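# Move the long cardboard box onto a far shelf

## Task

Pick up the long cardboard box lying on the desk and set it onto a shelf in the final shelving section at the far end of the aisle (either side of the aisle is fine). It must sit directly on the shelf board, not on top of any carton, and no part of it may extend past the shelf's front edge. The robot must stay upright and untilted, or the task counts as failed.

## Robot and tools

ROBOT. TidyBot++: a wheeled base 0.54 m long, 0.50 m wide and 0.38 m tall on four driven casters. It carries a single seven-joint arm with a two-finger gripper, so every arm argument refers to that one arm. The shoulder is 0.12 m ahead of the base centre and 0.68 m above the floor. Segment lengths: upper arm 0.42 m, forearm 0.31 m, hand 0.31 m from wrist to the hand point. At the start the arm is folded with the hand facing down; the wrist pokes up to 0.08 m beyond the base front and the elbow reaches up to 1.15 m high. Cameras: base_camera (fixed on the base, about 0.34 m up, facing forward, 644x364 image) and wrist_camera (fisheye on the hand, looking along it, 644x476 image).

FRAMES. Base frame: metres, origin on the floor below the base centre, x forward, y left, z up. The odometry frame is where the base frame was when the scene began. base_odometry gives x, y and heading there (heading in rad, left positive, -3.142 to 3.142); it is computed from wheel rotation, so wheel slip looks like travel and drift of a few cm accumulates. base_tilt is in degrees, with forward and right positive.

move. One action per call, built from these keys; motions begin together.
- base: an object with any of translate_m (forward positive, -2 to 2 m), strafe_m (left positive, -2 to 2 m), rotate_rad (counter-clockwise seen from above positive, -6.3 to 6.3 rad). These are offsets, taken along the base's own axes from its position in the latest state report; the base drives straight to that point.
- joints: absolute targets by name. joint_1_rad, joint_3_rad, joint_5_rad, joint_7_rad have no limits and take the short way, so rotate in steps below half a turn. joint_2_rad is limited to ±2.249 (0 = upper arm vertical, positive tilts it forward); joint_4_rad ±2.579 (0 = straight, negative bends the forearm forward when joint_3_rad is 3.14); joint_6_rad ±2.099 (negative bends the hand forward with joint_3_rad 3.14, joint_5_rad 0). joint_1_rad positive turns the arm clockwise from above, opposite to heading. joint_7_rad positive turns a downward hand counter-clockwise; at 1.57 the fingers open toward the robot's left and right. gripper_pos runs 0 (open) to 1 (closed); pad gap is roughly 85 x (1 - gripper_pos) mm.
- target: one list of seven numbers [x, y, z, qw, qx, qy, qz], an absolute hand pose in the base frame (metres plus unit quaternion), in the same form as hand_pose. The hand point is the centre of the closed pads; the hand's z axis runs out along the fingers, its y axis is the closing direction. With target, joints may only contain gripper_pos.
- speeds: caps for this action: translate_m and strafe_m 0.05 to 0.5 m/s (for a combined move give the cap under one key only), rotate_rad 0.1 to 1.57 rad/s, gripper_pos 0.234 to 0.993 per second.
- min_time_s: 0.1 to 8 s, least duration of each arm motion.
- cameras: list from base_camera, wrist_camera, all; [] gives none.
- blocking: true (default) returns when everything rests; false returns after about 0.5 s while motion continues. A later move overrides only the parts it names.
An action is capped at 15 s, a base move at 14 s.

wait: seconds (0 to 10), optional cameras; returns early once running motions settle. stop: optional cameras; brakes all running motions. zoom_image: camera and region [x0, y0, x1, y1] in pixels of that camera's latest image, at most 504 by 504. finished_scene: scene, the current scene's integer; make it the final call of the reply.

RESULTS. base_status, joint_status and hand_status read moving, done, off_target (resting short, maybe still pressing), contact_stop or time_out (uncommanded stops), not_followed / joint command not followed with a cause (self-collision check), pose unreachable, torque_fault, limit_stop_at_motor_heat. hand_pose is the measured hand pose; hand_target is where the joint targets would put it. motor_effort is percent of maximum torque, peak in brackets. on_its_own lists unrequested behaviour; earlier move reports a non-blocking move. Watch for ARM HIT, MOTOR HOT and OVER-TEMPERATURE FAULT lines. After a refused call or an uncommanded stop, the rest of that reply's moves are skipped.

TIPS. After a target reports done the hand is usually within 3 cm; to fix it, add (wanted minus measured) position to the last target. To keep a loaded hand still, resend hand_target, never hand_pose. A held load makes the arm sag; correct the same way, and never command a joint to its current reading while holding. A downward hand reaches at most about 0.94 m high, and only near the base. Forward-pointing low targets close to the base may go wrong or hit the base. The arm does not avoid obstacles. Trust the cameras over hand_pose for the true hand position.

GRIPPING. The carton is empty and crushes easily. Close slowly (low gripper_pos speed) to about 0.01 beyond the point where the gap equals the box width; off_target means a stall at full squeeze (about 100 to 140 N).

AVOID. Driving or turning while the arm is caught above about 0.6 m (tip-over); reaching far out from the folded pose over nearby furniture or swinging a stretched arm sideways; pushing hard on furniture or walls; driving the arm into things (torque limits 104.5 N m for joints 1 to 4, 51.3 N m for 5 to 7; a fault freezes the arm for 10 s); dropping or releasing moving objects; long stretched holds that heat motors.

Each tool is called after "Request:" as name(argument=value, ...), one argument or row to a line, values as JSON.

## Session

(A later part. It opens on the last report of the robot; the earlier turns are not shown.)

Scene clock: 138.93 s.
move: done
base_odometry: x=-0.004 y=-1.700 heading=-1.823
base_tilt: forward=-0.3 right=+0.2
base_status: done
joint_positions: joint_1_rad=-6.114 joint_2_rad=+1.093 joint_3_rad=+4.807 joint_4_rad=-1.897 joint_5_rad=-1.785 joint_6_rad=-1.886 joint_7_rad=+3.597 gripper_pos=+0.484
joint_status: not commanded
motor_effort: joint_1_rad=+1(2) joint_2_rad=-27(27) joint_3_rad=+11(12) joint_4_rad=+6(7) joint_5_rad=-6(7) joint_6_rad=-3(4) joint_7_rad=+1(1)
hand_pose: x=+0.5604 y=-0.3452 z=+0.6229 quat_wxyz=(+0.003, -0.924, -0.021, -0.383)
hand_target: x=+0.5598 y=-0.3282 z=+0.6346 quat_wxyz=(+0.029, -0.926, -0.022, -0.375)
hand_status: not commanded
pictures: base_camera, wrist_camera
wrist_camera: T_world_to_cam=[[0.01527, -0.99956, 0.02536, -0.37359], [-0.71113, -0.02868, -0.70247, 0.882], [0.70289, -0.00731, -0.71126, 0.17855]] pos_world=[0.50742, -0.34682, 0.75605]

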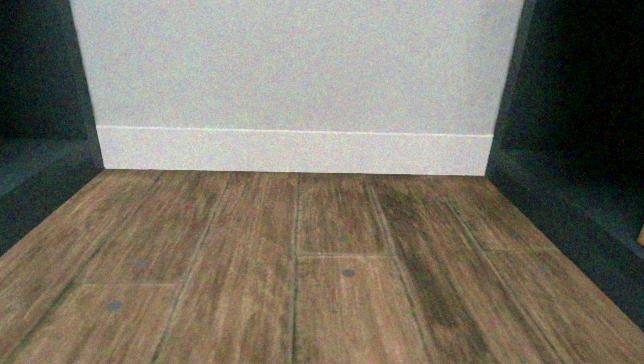

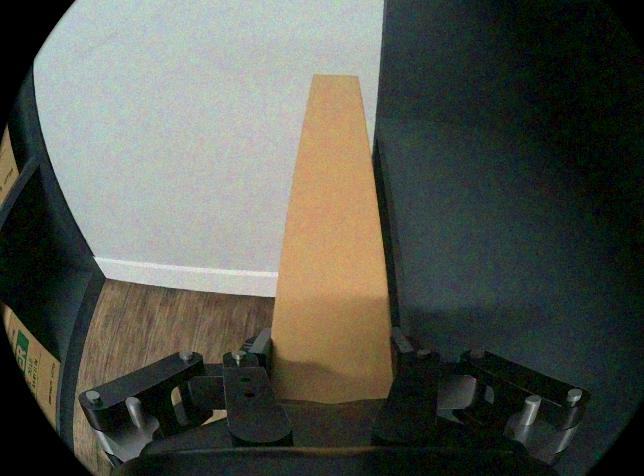

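Request:
move(
  base={"strafe_m": -0.11, "rotate_rad": -0.01},
  speeds={"strafe_m": 0.08},
  cameras=["all"],
)

Scene clock: 141.30 s.
move: done
base_odometry: x=-0.110 y=-1.672 heading=-1.834
base_tilt: forward=-0.3 right=+0.2
base_status: done
joint_positions: joint_1_rad=-6.118 joint_2_rad=+1.093 joint_3_rad=+4.807 joint_4_rad=-1.897 joint_5_rad=-1.785 joint_6_rad=-1.889 joint_7_rad=+3.597 gripper_pos=+0.484
joint_status: not commanded
motor_effort: joint_1_rad=+1(4) joint_2_rad=-27(28) joint_3_rad=+11(12) joint_4_rad=+6(7) joint_5_rad=-6(7) joint_6_rad=-3(4) joint_7_rad=+1(1)
hand_pose: x=+0.5620 y=-0.3428 z=+0.6232 quat_wxyz=(+0.005, -0.923, -0.023, -0.383)
hand_target: x=+0.5598 y=-0.3282 z=+0.6346 quat_wxyz=(+0.029, -0.926, -0.022, -0.375)
hand_status: not commanded
pictures: base_camera, wrist_camera
wrist_camera: T_world_to_cam=[[0.02069, -0.99949, 0.02416, -0.37353], [-0.71037, -0.0317, -0.70311, 0.88232], [0.70352, -0.00262, -0.71067, 0.17864]] pos_world=[0.50883, -0.34491, 0.75635]

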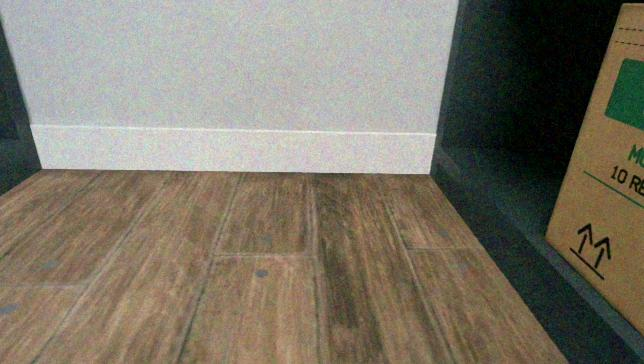

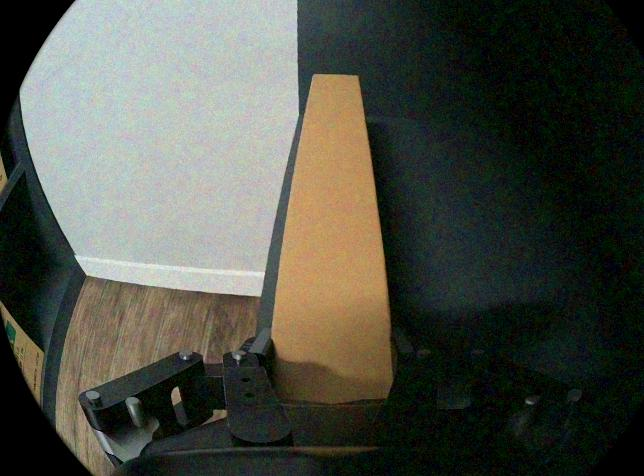

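Request:
move(
  base={"strafe_m": -0.012},
  speeds={"strafe_m": 0.08},
)

Request:
move(
  joints={"joint_1_rad": 0.175, "joint_2_rad": 1.15, "joint_3_rad": 4.755, "joint_4_rad": -1.945, "joint_5_rad": -1.875, "joint_6_rad": -1.85, "joint_7_rad": 3.67},
  min_time_s=2,
  cameras=["wrist_camera"],
)

Scene clock: 142.73 s.
move: done
base_odometry: x=-0.122 y=-1.669 heading=-1.835
base_tilt: forward=-0.3 right=+0.2
base_status: done
joint_positions: joint_1_rad=-6.119 joint_2_rad=+1.093 joint_3_rad=+4.808 joint_4_rad=-1.896 joint_5_rad=-1.785 joint_6_rad=-1.889 joint_7_rad=+3.597 gripper_pos=+0.484
joint_status: not commanded
motor_effort: joint_1_rad=+1(3) joint_2_rad=-27(28) joint_3_rad=+11(12) joint_4_rad=+6(7) joint_5_rad=-6(7) joint_6_rad=-3(4) joint_7_rad=+1(1)
hand_pose: x=+0.5624 y=-0.3422 z=+0.6233 quat_wxyz=(+0.005, -0.923, -0.024, -0.383)
hand_target: x=+0.5598 y=-0.3282 z=+0.6346 quat_wxyz=(+0.029, -0.926, -0.022, -0.375)
hand_status: not commanded
pictures: none

Scene clock: 145.03 s.
move: done
base_odometry: x=-0.122 y=-1.669 heading=-1.835
base_tilt: forward=-0.3 right=+0.2
base_status: not commanded
joint_positions: joint_1_rad=-6.119 joint_2_rad=+1.108 joint_3_rad=+4.782 joint_4_rad=-1.924 joint_5_rad=-1.806 joint_6_rad=-1.886 joint_7_rad=+3.628 gripper_pos=+0.484
joint_status: all done
motor_effort: joint_1_rad=+0(2) joint_2_rad=-27(29) joint_3_rad=+11(13) joint_4_rad=+6(7) joint_5_rad=-6(7) joint_6_rad=-3(5) joint_7_rad=+1(2)
hand_pose: x=+0.5639 y=-0.3377 z=+0.6109 quat_wxyz=(+0.007, -0.921, -0.026, -0.389)
hand_target: x=+0.5660 y=-0.3531 z=+0.5914 quat_wxyz=(-0.019, -0.919, -0.026, -0.392)
hand_status: not commanded
wrist_camera: T_world_to_cam=[[0.02737, -0.99939, 0.02164, -0.3704], [-0.70208, -0.03463, -0.71125, 0.87448], [0.71157, 0.00427, -0.7026, 0.16139]] pos_world=[0.50925, -0.34058, 0.74338]

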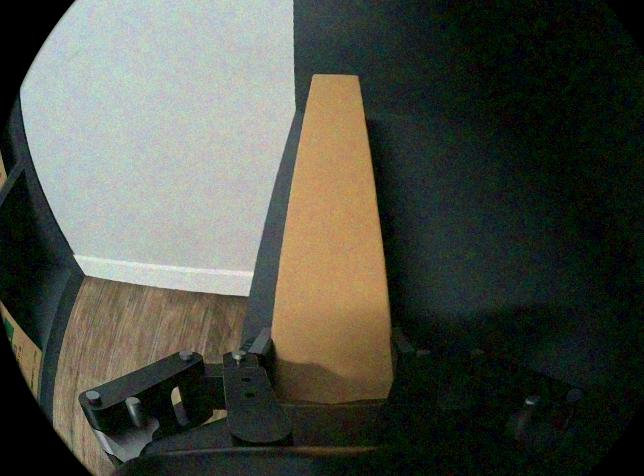

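Request:
move(
  joints={"joint_1_rad": 0.215, "joint_2_rad": 1.175, "joint_3_rad": 4.73, "joint_4_rad": -1.965, "joint_5_rad": -1.90, "joint_6_rad": -1.84, "joint_7_rad": 3.70},
  min_time_s=2,
  cameras=["wrist_camera"],
)

Scene clock: 147.50 s.
move: done
base_odometry: x=-0.122 y=-1.669 heading=-1.835
base_tilt: forward=-0.3 right=+0.2
base_status: not commanded
joint_positions: joint_1_rad=-6.095 joint_2_rad=+1.132 joint_3_rad=+4.758 joint_4_rad=-1.943 joint_5_rad=-1.830 joint_6_rad=-1.879 joint_7_rad=+3.658 gripper_pos=+0.484
joint_status: all done
motor_effort: joint_1_rad=+0(1) joint_2_rad=-27(29) joint_3_rad=+11(13) joint_4_rad=+6(7) joint_5_rad=-6(8) joint_6_rad=-3(5) joint_7_rad=+1(2)
hand_pose: x=+0.5575 y=-0.3459 z=+0.5960 quat_wxyz=(+0.002, -0.921, -0.019, -0.389)
hand_target: x=+0.5520 y=-0.3690 z=+0.5748 quat_wxyz=(-0.029, -0.920, -0.010, -0.391)
hand_status: not commanded
wrist_camera: T_world_to_cam=[[0.00974, -0.99962, 0.02558, -0.37064], [-0.7012, -0.02507, -0.71252, 0.86274], [0.7129, -0.011, -0.70118, 0.14859]] pos_world=[0.50264, -0.34724, 0.72839]

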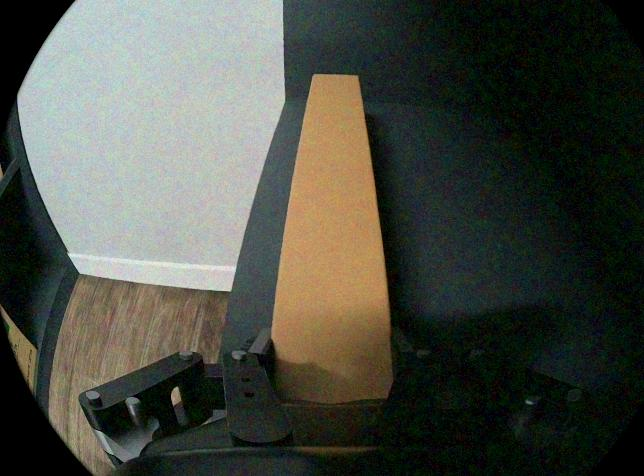

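Request:
move(
  joints={"joint_1_rad": 0.219, "joint_2_rad": 1.193, "joint_3_rad": 4.711, "joint_4_rad": -1.981, "joint_5_rad": -1.917, "joint_6_rad": -1.835, "joint_7_rad": 3.72},
  min_time_s=1.5,
)

Request:
move(
  joints={"joint_1_rad": 0.223, "joint_2_rad": 1.211, "joint_3_rad": 4.692, "joint_4_rad": -1.997, "joint_5_rad": -1.934, "joint_6_rad": -1.83, "joint_7_rad": 3.74},
  min_time_s=1.5,
  cameras=["wrist_camera"],
)

Scene clock: 149.47 s.
move: done
base_odometry: x=-0.122 y=-1.669 heading=-1.835
base_tilt: forward=-0.3 right=+0.2
base_status: not commanded
joint_positions: joint_1_rad=-6.092 joint_2_rad=+1.149 joint_3_rad=+4.739 joint_4_rad=-1.959 joint_5_rad=-1.847 joint_6_rad=-1.875 joint_7_rad=+3.678 gripper_pos=+0.484
joint_status: all done
motor_effort: joint_1_rad=+0(2) joint_2_rad=-27(29) joint_3_rad=+11(13) joint_4_rad=+5(7) joint_5_rad=-6(7) joint_6_rad=-3(5) joint_7_rad=+1(2)
hand_pose: x=+0.5572 y=-0.3447 z=+0.5839 quat_wxyz=(+0.002, -0.921, -0.018, -0.389)
hand_target: x=+0.5502 y=-0.3684 z=+0.5625 quat_wxyz=(-0.029, -0.920, -0.008, -0.390)
hand_status: not commanded
pictures: none

Scene clock: 151.27 s.
move: done
base_odometry: x=-0.122 y=-1.669 heading=-1.835
base_tilt: forward=-0.3 right=+0.2
base_status: not commanded
joint_positions: joint_1_rad=-6.088 joint_2_rad=+1.166 joint_3_rad=+4.721 joint_4_rad=-1.975 joint_5_rad=-1.865 joint_6_rad=-1.870 joint_7_rad=+3.698 gripper_pos=+0.484
joint_status: all done
motor_effort: joint_1_rad=+0(2) joint_2_rad=-27(28) joint_3_rad=+11(12) joint_4_rad=+5(6) joint_5_rad=-6(7) joint_6_rad=-3(5) joint_7_rad=+1(1)
hand_pose: x=+0.5562 y=-0.3442 z=+0.5726 quat_wxyz=(+0.001, -0.921, -0.017, -0.390)
hand_target: x=+0.5481 y=-0.3676 z=+0.5503 quat_wxyz=(-0.030, -0.921, -0.007, -0.388)
hand_status: not commanded
wrist_camera: T_world_to_cam=[[0.00641, -0.99965, 0.02562, -0.3666], [-0.70097, -0.02276, -0.71283, 0.84596], [0.71317, -0.01339, -0.70087, 0.13208]] pos_world=[0.50114, -0.34545, 0.70499]

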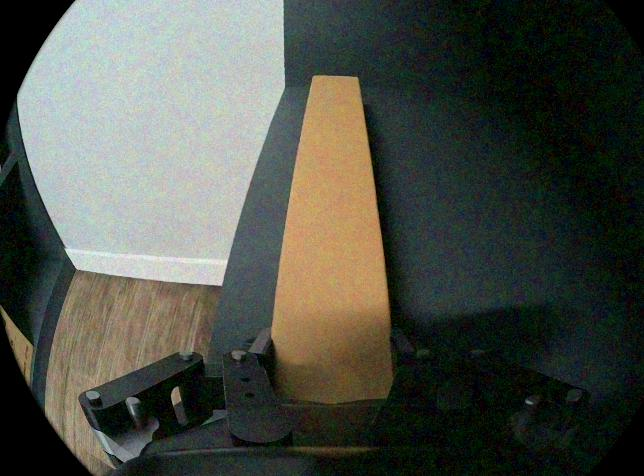

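Request:
move(
  joints={"joint_1_rad": 0.225, "joint_2_rad": 1.22, "joint_3_rad": 4.683, "joint_4_rad": -2.005, "joint_5_rad": -1.942, "joint_6_rad": -1.828, "joint_7_rad": 3.75},
  min_time_s=1,
  cameras=["wrist_camera"],
)

Request:
zoom_image(
  camera="wrist_camera",
  region=[260, 50, 420, 210],
)

Scene clock: 152.73 s.
move: done
base_odometry: x=-0.122 y=-1.669 heading=-1.835
base_tilt: forward=-0.3 right=+0.2
base_status: not commanded
joint_positions: joint_1_rad=-6.087 joint_2_rad=+1.167 joint_3_rad=+4.716 joint_4_rad=-1.983 joint_5_rad=-1.875 joint_6_rad=-1.870 joint_7_rad=+3.708 gripper_pos=+0.484
joint_status: all done
motor_effort: joint_1_rad=+0(2) joint_2_rad=-26(29) joint_3_rad=+10(12) joint_4_rad=+5(6) joint_5_rad=-6(6) joint_6_rad=-3(5) joint_7_rad=+1(2)
hand_pose: x=+0.5567 y=-0.3447 z=+0.5724 quat_wxyz=(-0.002, -0.919, -0.018, -0.394)
hand_target: x=+0.5467 y=-0.3672 z=+0.5442 quat_wxyz=(-0.030, -0.921, -0.006, -0.388)
hand_status: not commanded
wrist_camera: T_world_to_cam=[[0.00533, -0.99949, 0.03146, -0.36971], [-0.69413, -0.02634, -0.71937, 0.84489], [0.71983, -0.018, -0.69391, 0.12222]] pos_world=[0.50046, -0.34506, 0.70423]

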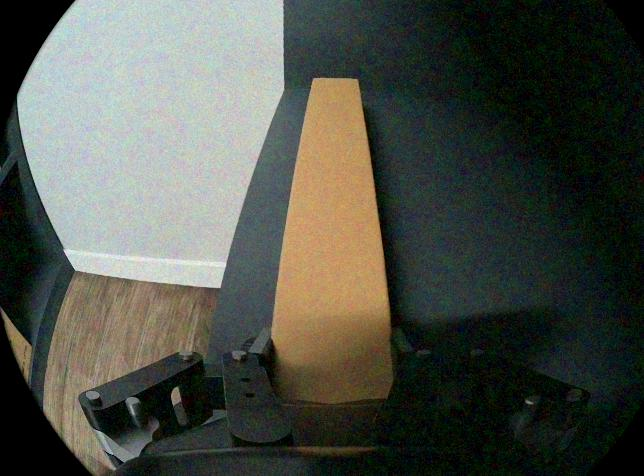

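Scaled by 3.150.

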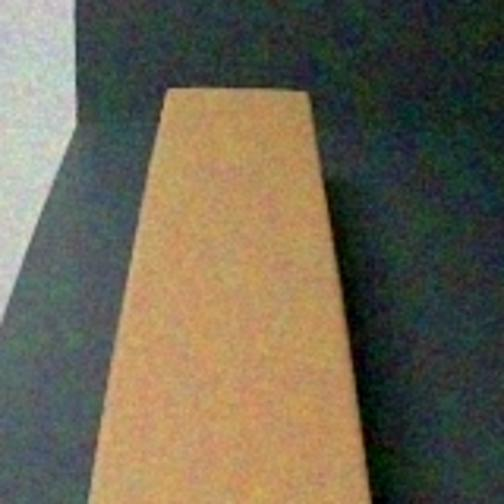

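Request:
move(
  joints={"gripper_pos": 0.46},
  speeds={"gripper_pos": 0.234},
  cameras=["wrist_camera"],
)

Request:
zoom_image(
  camera="wrist_camera",
  region=[260, 50, 420, 210],
)

Scene clock: 153.63 s.
move: done
base_odometry: x=-0.122 y=-1.669 heading=-1.835
base_tilt: forward=-0.3 right=+0.2
base_status: not commanded
joint_positions: joint_1_rad=-6.087 joint_2_rad=+1.168 joint_3_rad=+4.715 joint_4_rad=-1.983 joint_5_rad=-1.877 joint_6_rad=-1.870 joint_7_rad=+3.708 gripper_pos=+0.457
joint_status: all done
motor_effort: joint_1_rad=+1(2) joint_2_rad=-25(26) joint_3_rad=+10(11) joint_4_rad=+5(5) joint_5_rad=-5(6) joint_6_rad=-2(3) joint_7_rad=+1(1)
hand_pose: x=+0.5570 y=-0.3447 z=+0.5720 quat_wxyz=(-0.002, -0.919, -0.018, -0.394)
hand_target: x=+0.5467 y=-0.3672 z=+0.5442 quat_wxyz=(-0.030, -0.921, -0.006, -0.388)
hand_status: not commanded
wrist_camera: T_world_to_cam=[[0.00566, -0.99948, 0.03182, -0.37011], [-0.69371, -0.02684, -0.71975, 0.84463], [0.72023, -0.018, -0.6935, 0.12131]] pos_world=[0.50066, -0.34506, 0.70383]

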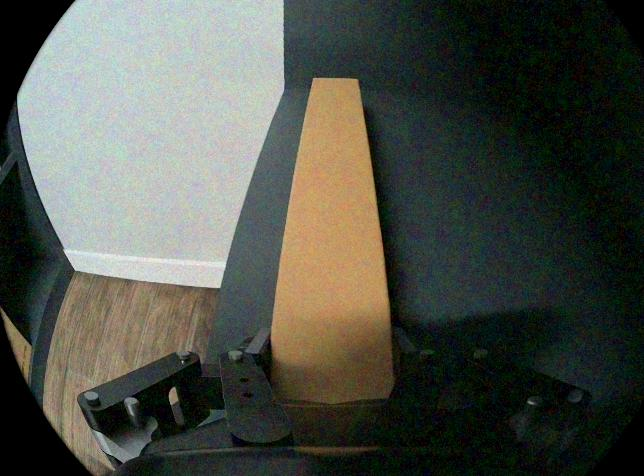

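Scaled by 3.150.

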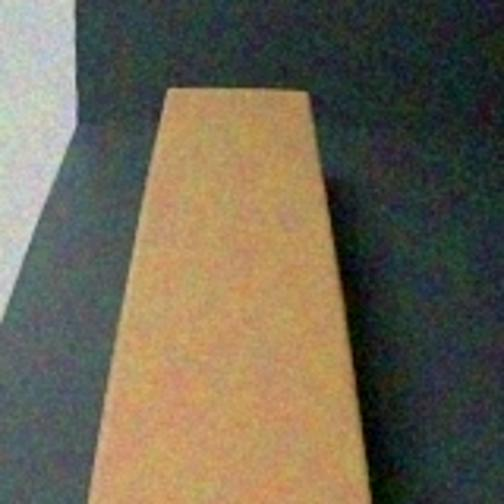

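Request:
move(
  joints={"gripper_pos": 0.1},
  speeds={"gripper_pos": 0.3},
  cameras=["wrist_camera"],
)

Request:
move(
  joints={"joint_1_rad": 0.16, "joint_2_rad": 1.045, "joint_3_rad": 4.83, "joint_4_rad": -1.872, "joint_5_rad": -1.733, "joint_6_rad": -1.935, "joint_7_rad": 3.565},
  min_time_s=3,
  cameras=["wrist_camera"],
)

Scene clock: 155.70 s.
move: done
base_odometry: x=-0.122 y=-1.669 heading=-1.835
base_tilt: forward=-0.3 right=+0.2
base_status: not commanded
joint_positions: joint_1_rad=-6.085 joint_2_rad=+1.177 joint_3_rad=+4.711 joint_4_rad=-1.984 joint_5_rad=-1.877 joint_6_rad=-1.865 joint_7_rad=+3.708 gripper_pos=+0.100
joint_status: all done
motor_effort: joint_1_rad=+1(1) joint_2_rad=-27(27) joint_3_rad=+10(12) joint_4_rad=+5(5) joint_5_rad=-6(6) joint_6_rad=-3(4) joint_7_rad=+1(1)
hand_pose: x=+0.5552 y=-0.3455 z=+0.5660 quat_wxyz=(-0.001, -0.921, -0.015, -0.390)
hand_target: x=+0.5467 y=-0.3672 z=+0.5442 quat_wxyz=(-0.030, -0.921, -0.006, -0.388)
hand_status: not commanded
wrist_camera: T_world_to_cam=[[0.00164, -0.99958, 0.02888, -0.36682], [-0.70111, -0.02174, -0.71272, 0.84096], [0.71305, -0.01908, -0.70086, 0.12618]] pos_world=[0.50024, -0.34597, 0.69839]

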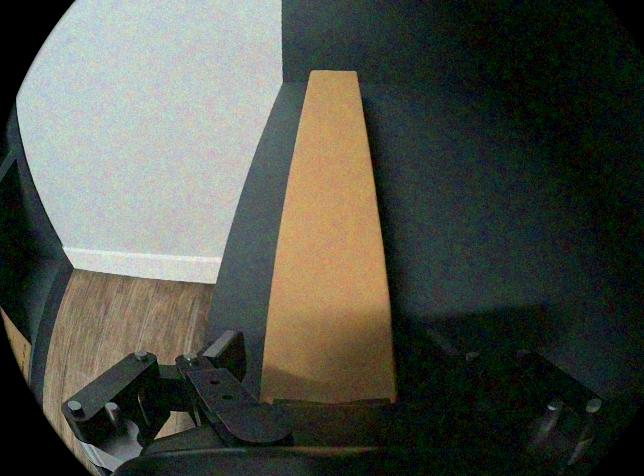

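Scene clock: 159.00 s.
move: done
base_odometry: x=-0.122 y=-1.669 heading=-1.835
base_tilt: forward=-0.3 right=+0.2
base_status: not commanded
joint_positions: joint_1_rad=-6.096 joint_2_rad=+1.064 joint_3_rad=+4.803 joint_4_rad=-1.898 joint_5_rad=-1.790 joint_6_rad=-1.887 joint_7_rad=+3.608 gripper_pos=+0.100
joint_status: all done
motor_effort: joint_1_rad=+0(2) joint_2_rad=-26(29) joint_3_rad=+11(12) joint_4_rad=+7(7) joint_5_rad=-6(8) joint_6_rad=-3(5) joint_7_rad=+1(2)
hand_pose: x=+0.5572 y=-0.3524 z=+0.6369 quat_wxyz=(-0.004, -0.917, -0.019, -0.398)
hand_target: x=+0.5603 y=-0.3283 z=+0.6490 quat_wxyz=(+0.028, -0.921, -0.028, -0.388)
hand_status: not commanded
wrist_camera: T_world_to_cam=[[0.00505, -0.99934, 0.03589, -0.38204], [-0.68752, -0.02953, -0.72557, 0.89062], [0.72615, -0.02101, -0.68721, 0.15765]] pos_world=[0.49977, -0.35217, 0.76826]

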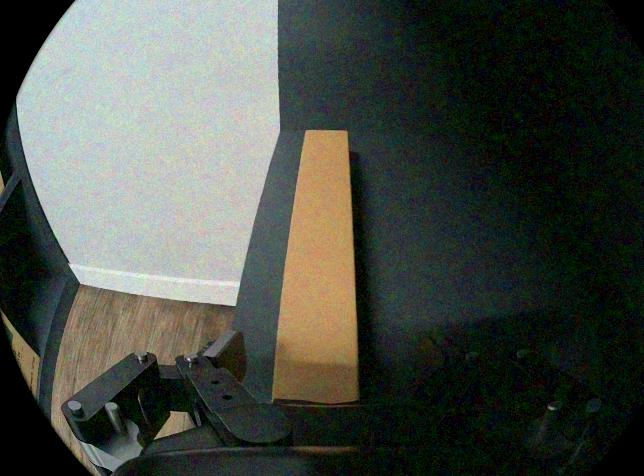

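Request:
move(
  base={"strafe_m": 0.2},
  speeds={"strafe_m": 0.15},
  cameras=["wrist_camera"],
)

Scene clock: 161.20 s.
move: done
base_odometry: x=+0.071 y=-1.721 heading=-1.836
base_tilt: forward=-0.3 right=+0.2
base_status: done
joint_positions: joint_1_rad=-6.108 joint_2_rad=+1.064 joint_3_rad=+4.804 joint_4_rad=-1.896 joint_5_rad=-1.787 joint_6_rad=-1.892 joint_7_rad=+3.607 gripper_pos=+0.100
joint_status: not commanded
motor_effort: joint_1_rad=+1(3) joint_2_rad=-26(27) joint_3_rad=+11(11) joint_4_rad=+6(7) joint_5_rad=-6(7) joint_6_rad=-3(4) joint_7_rad=+1(1)
hand_pose: x=+0.5614 y=-0.3457 z=+0.6377 quat_wxyz=(+0.001, -0.917, -0.026, -0.398)
hand_target: x=+0.5603 y=-0.3283 z=+0.6490 quat_wxyz=(+0.028, -0.921, -0.028, -0.388)
hand_status: not commanded
wrist_camera: T_world_to_cam=[[0.02141, -0.99923, 0.03272, -0.3826], [-0.68703, -0.03849, -0.72561, 0.89086], [0.72632, -0.00694, -0.68732, 0.16007]] pos_world=[0.50398, -0.34691, 0.76896]

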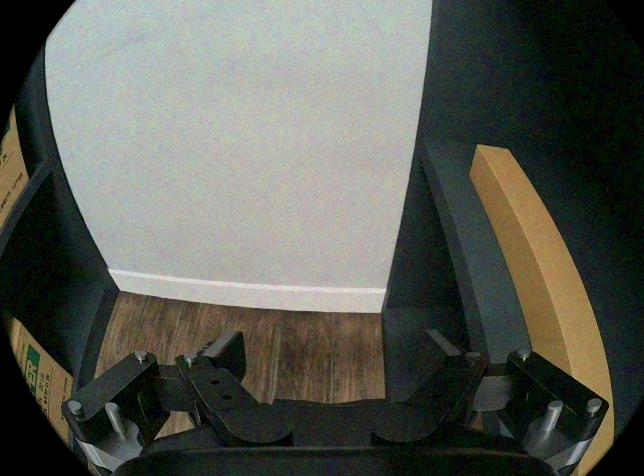

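Request:
finished_scene(
  scene=1,
)

The scene is finished: the task was done.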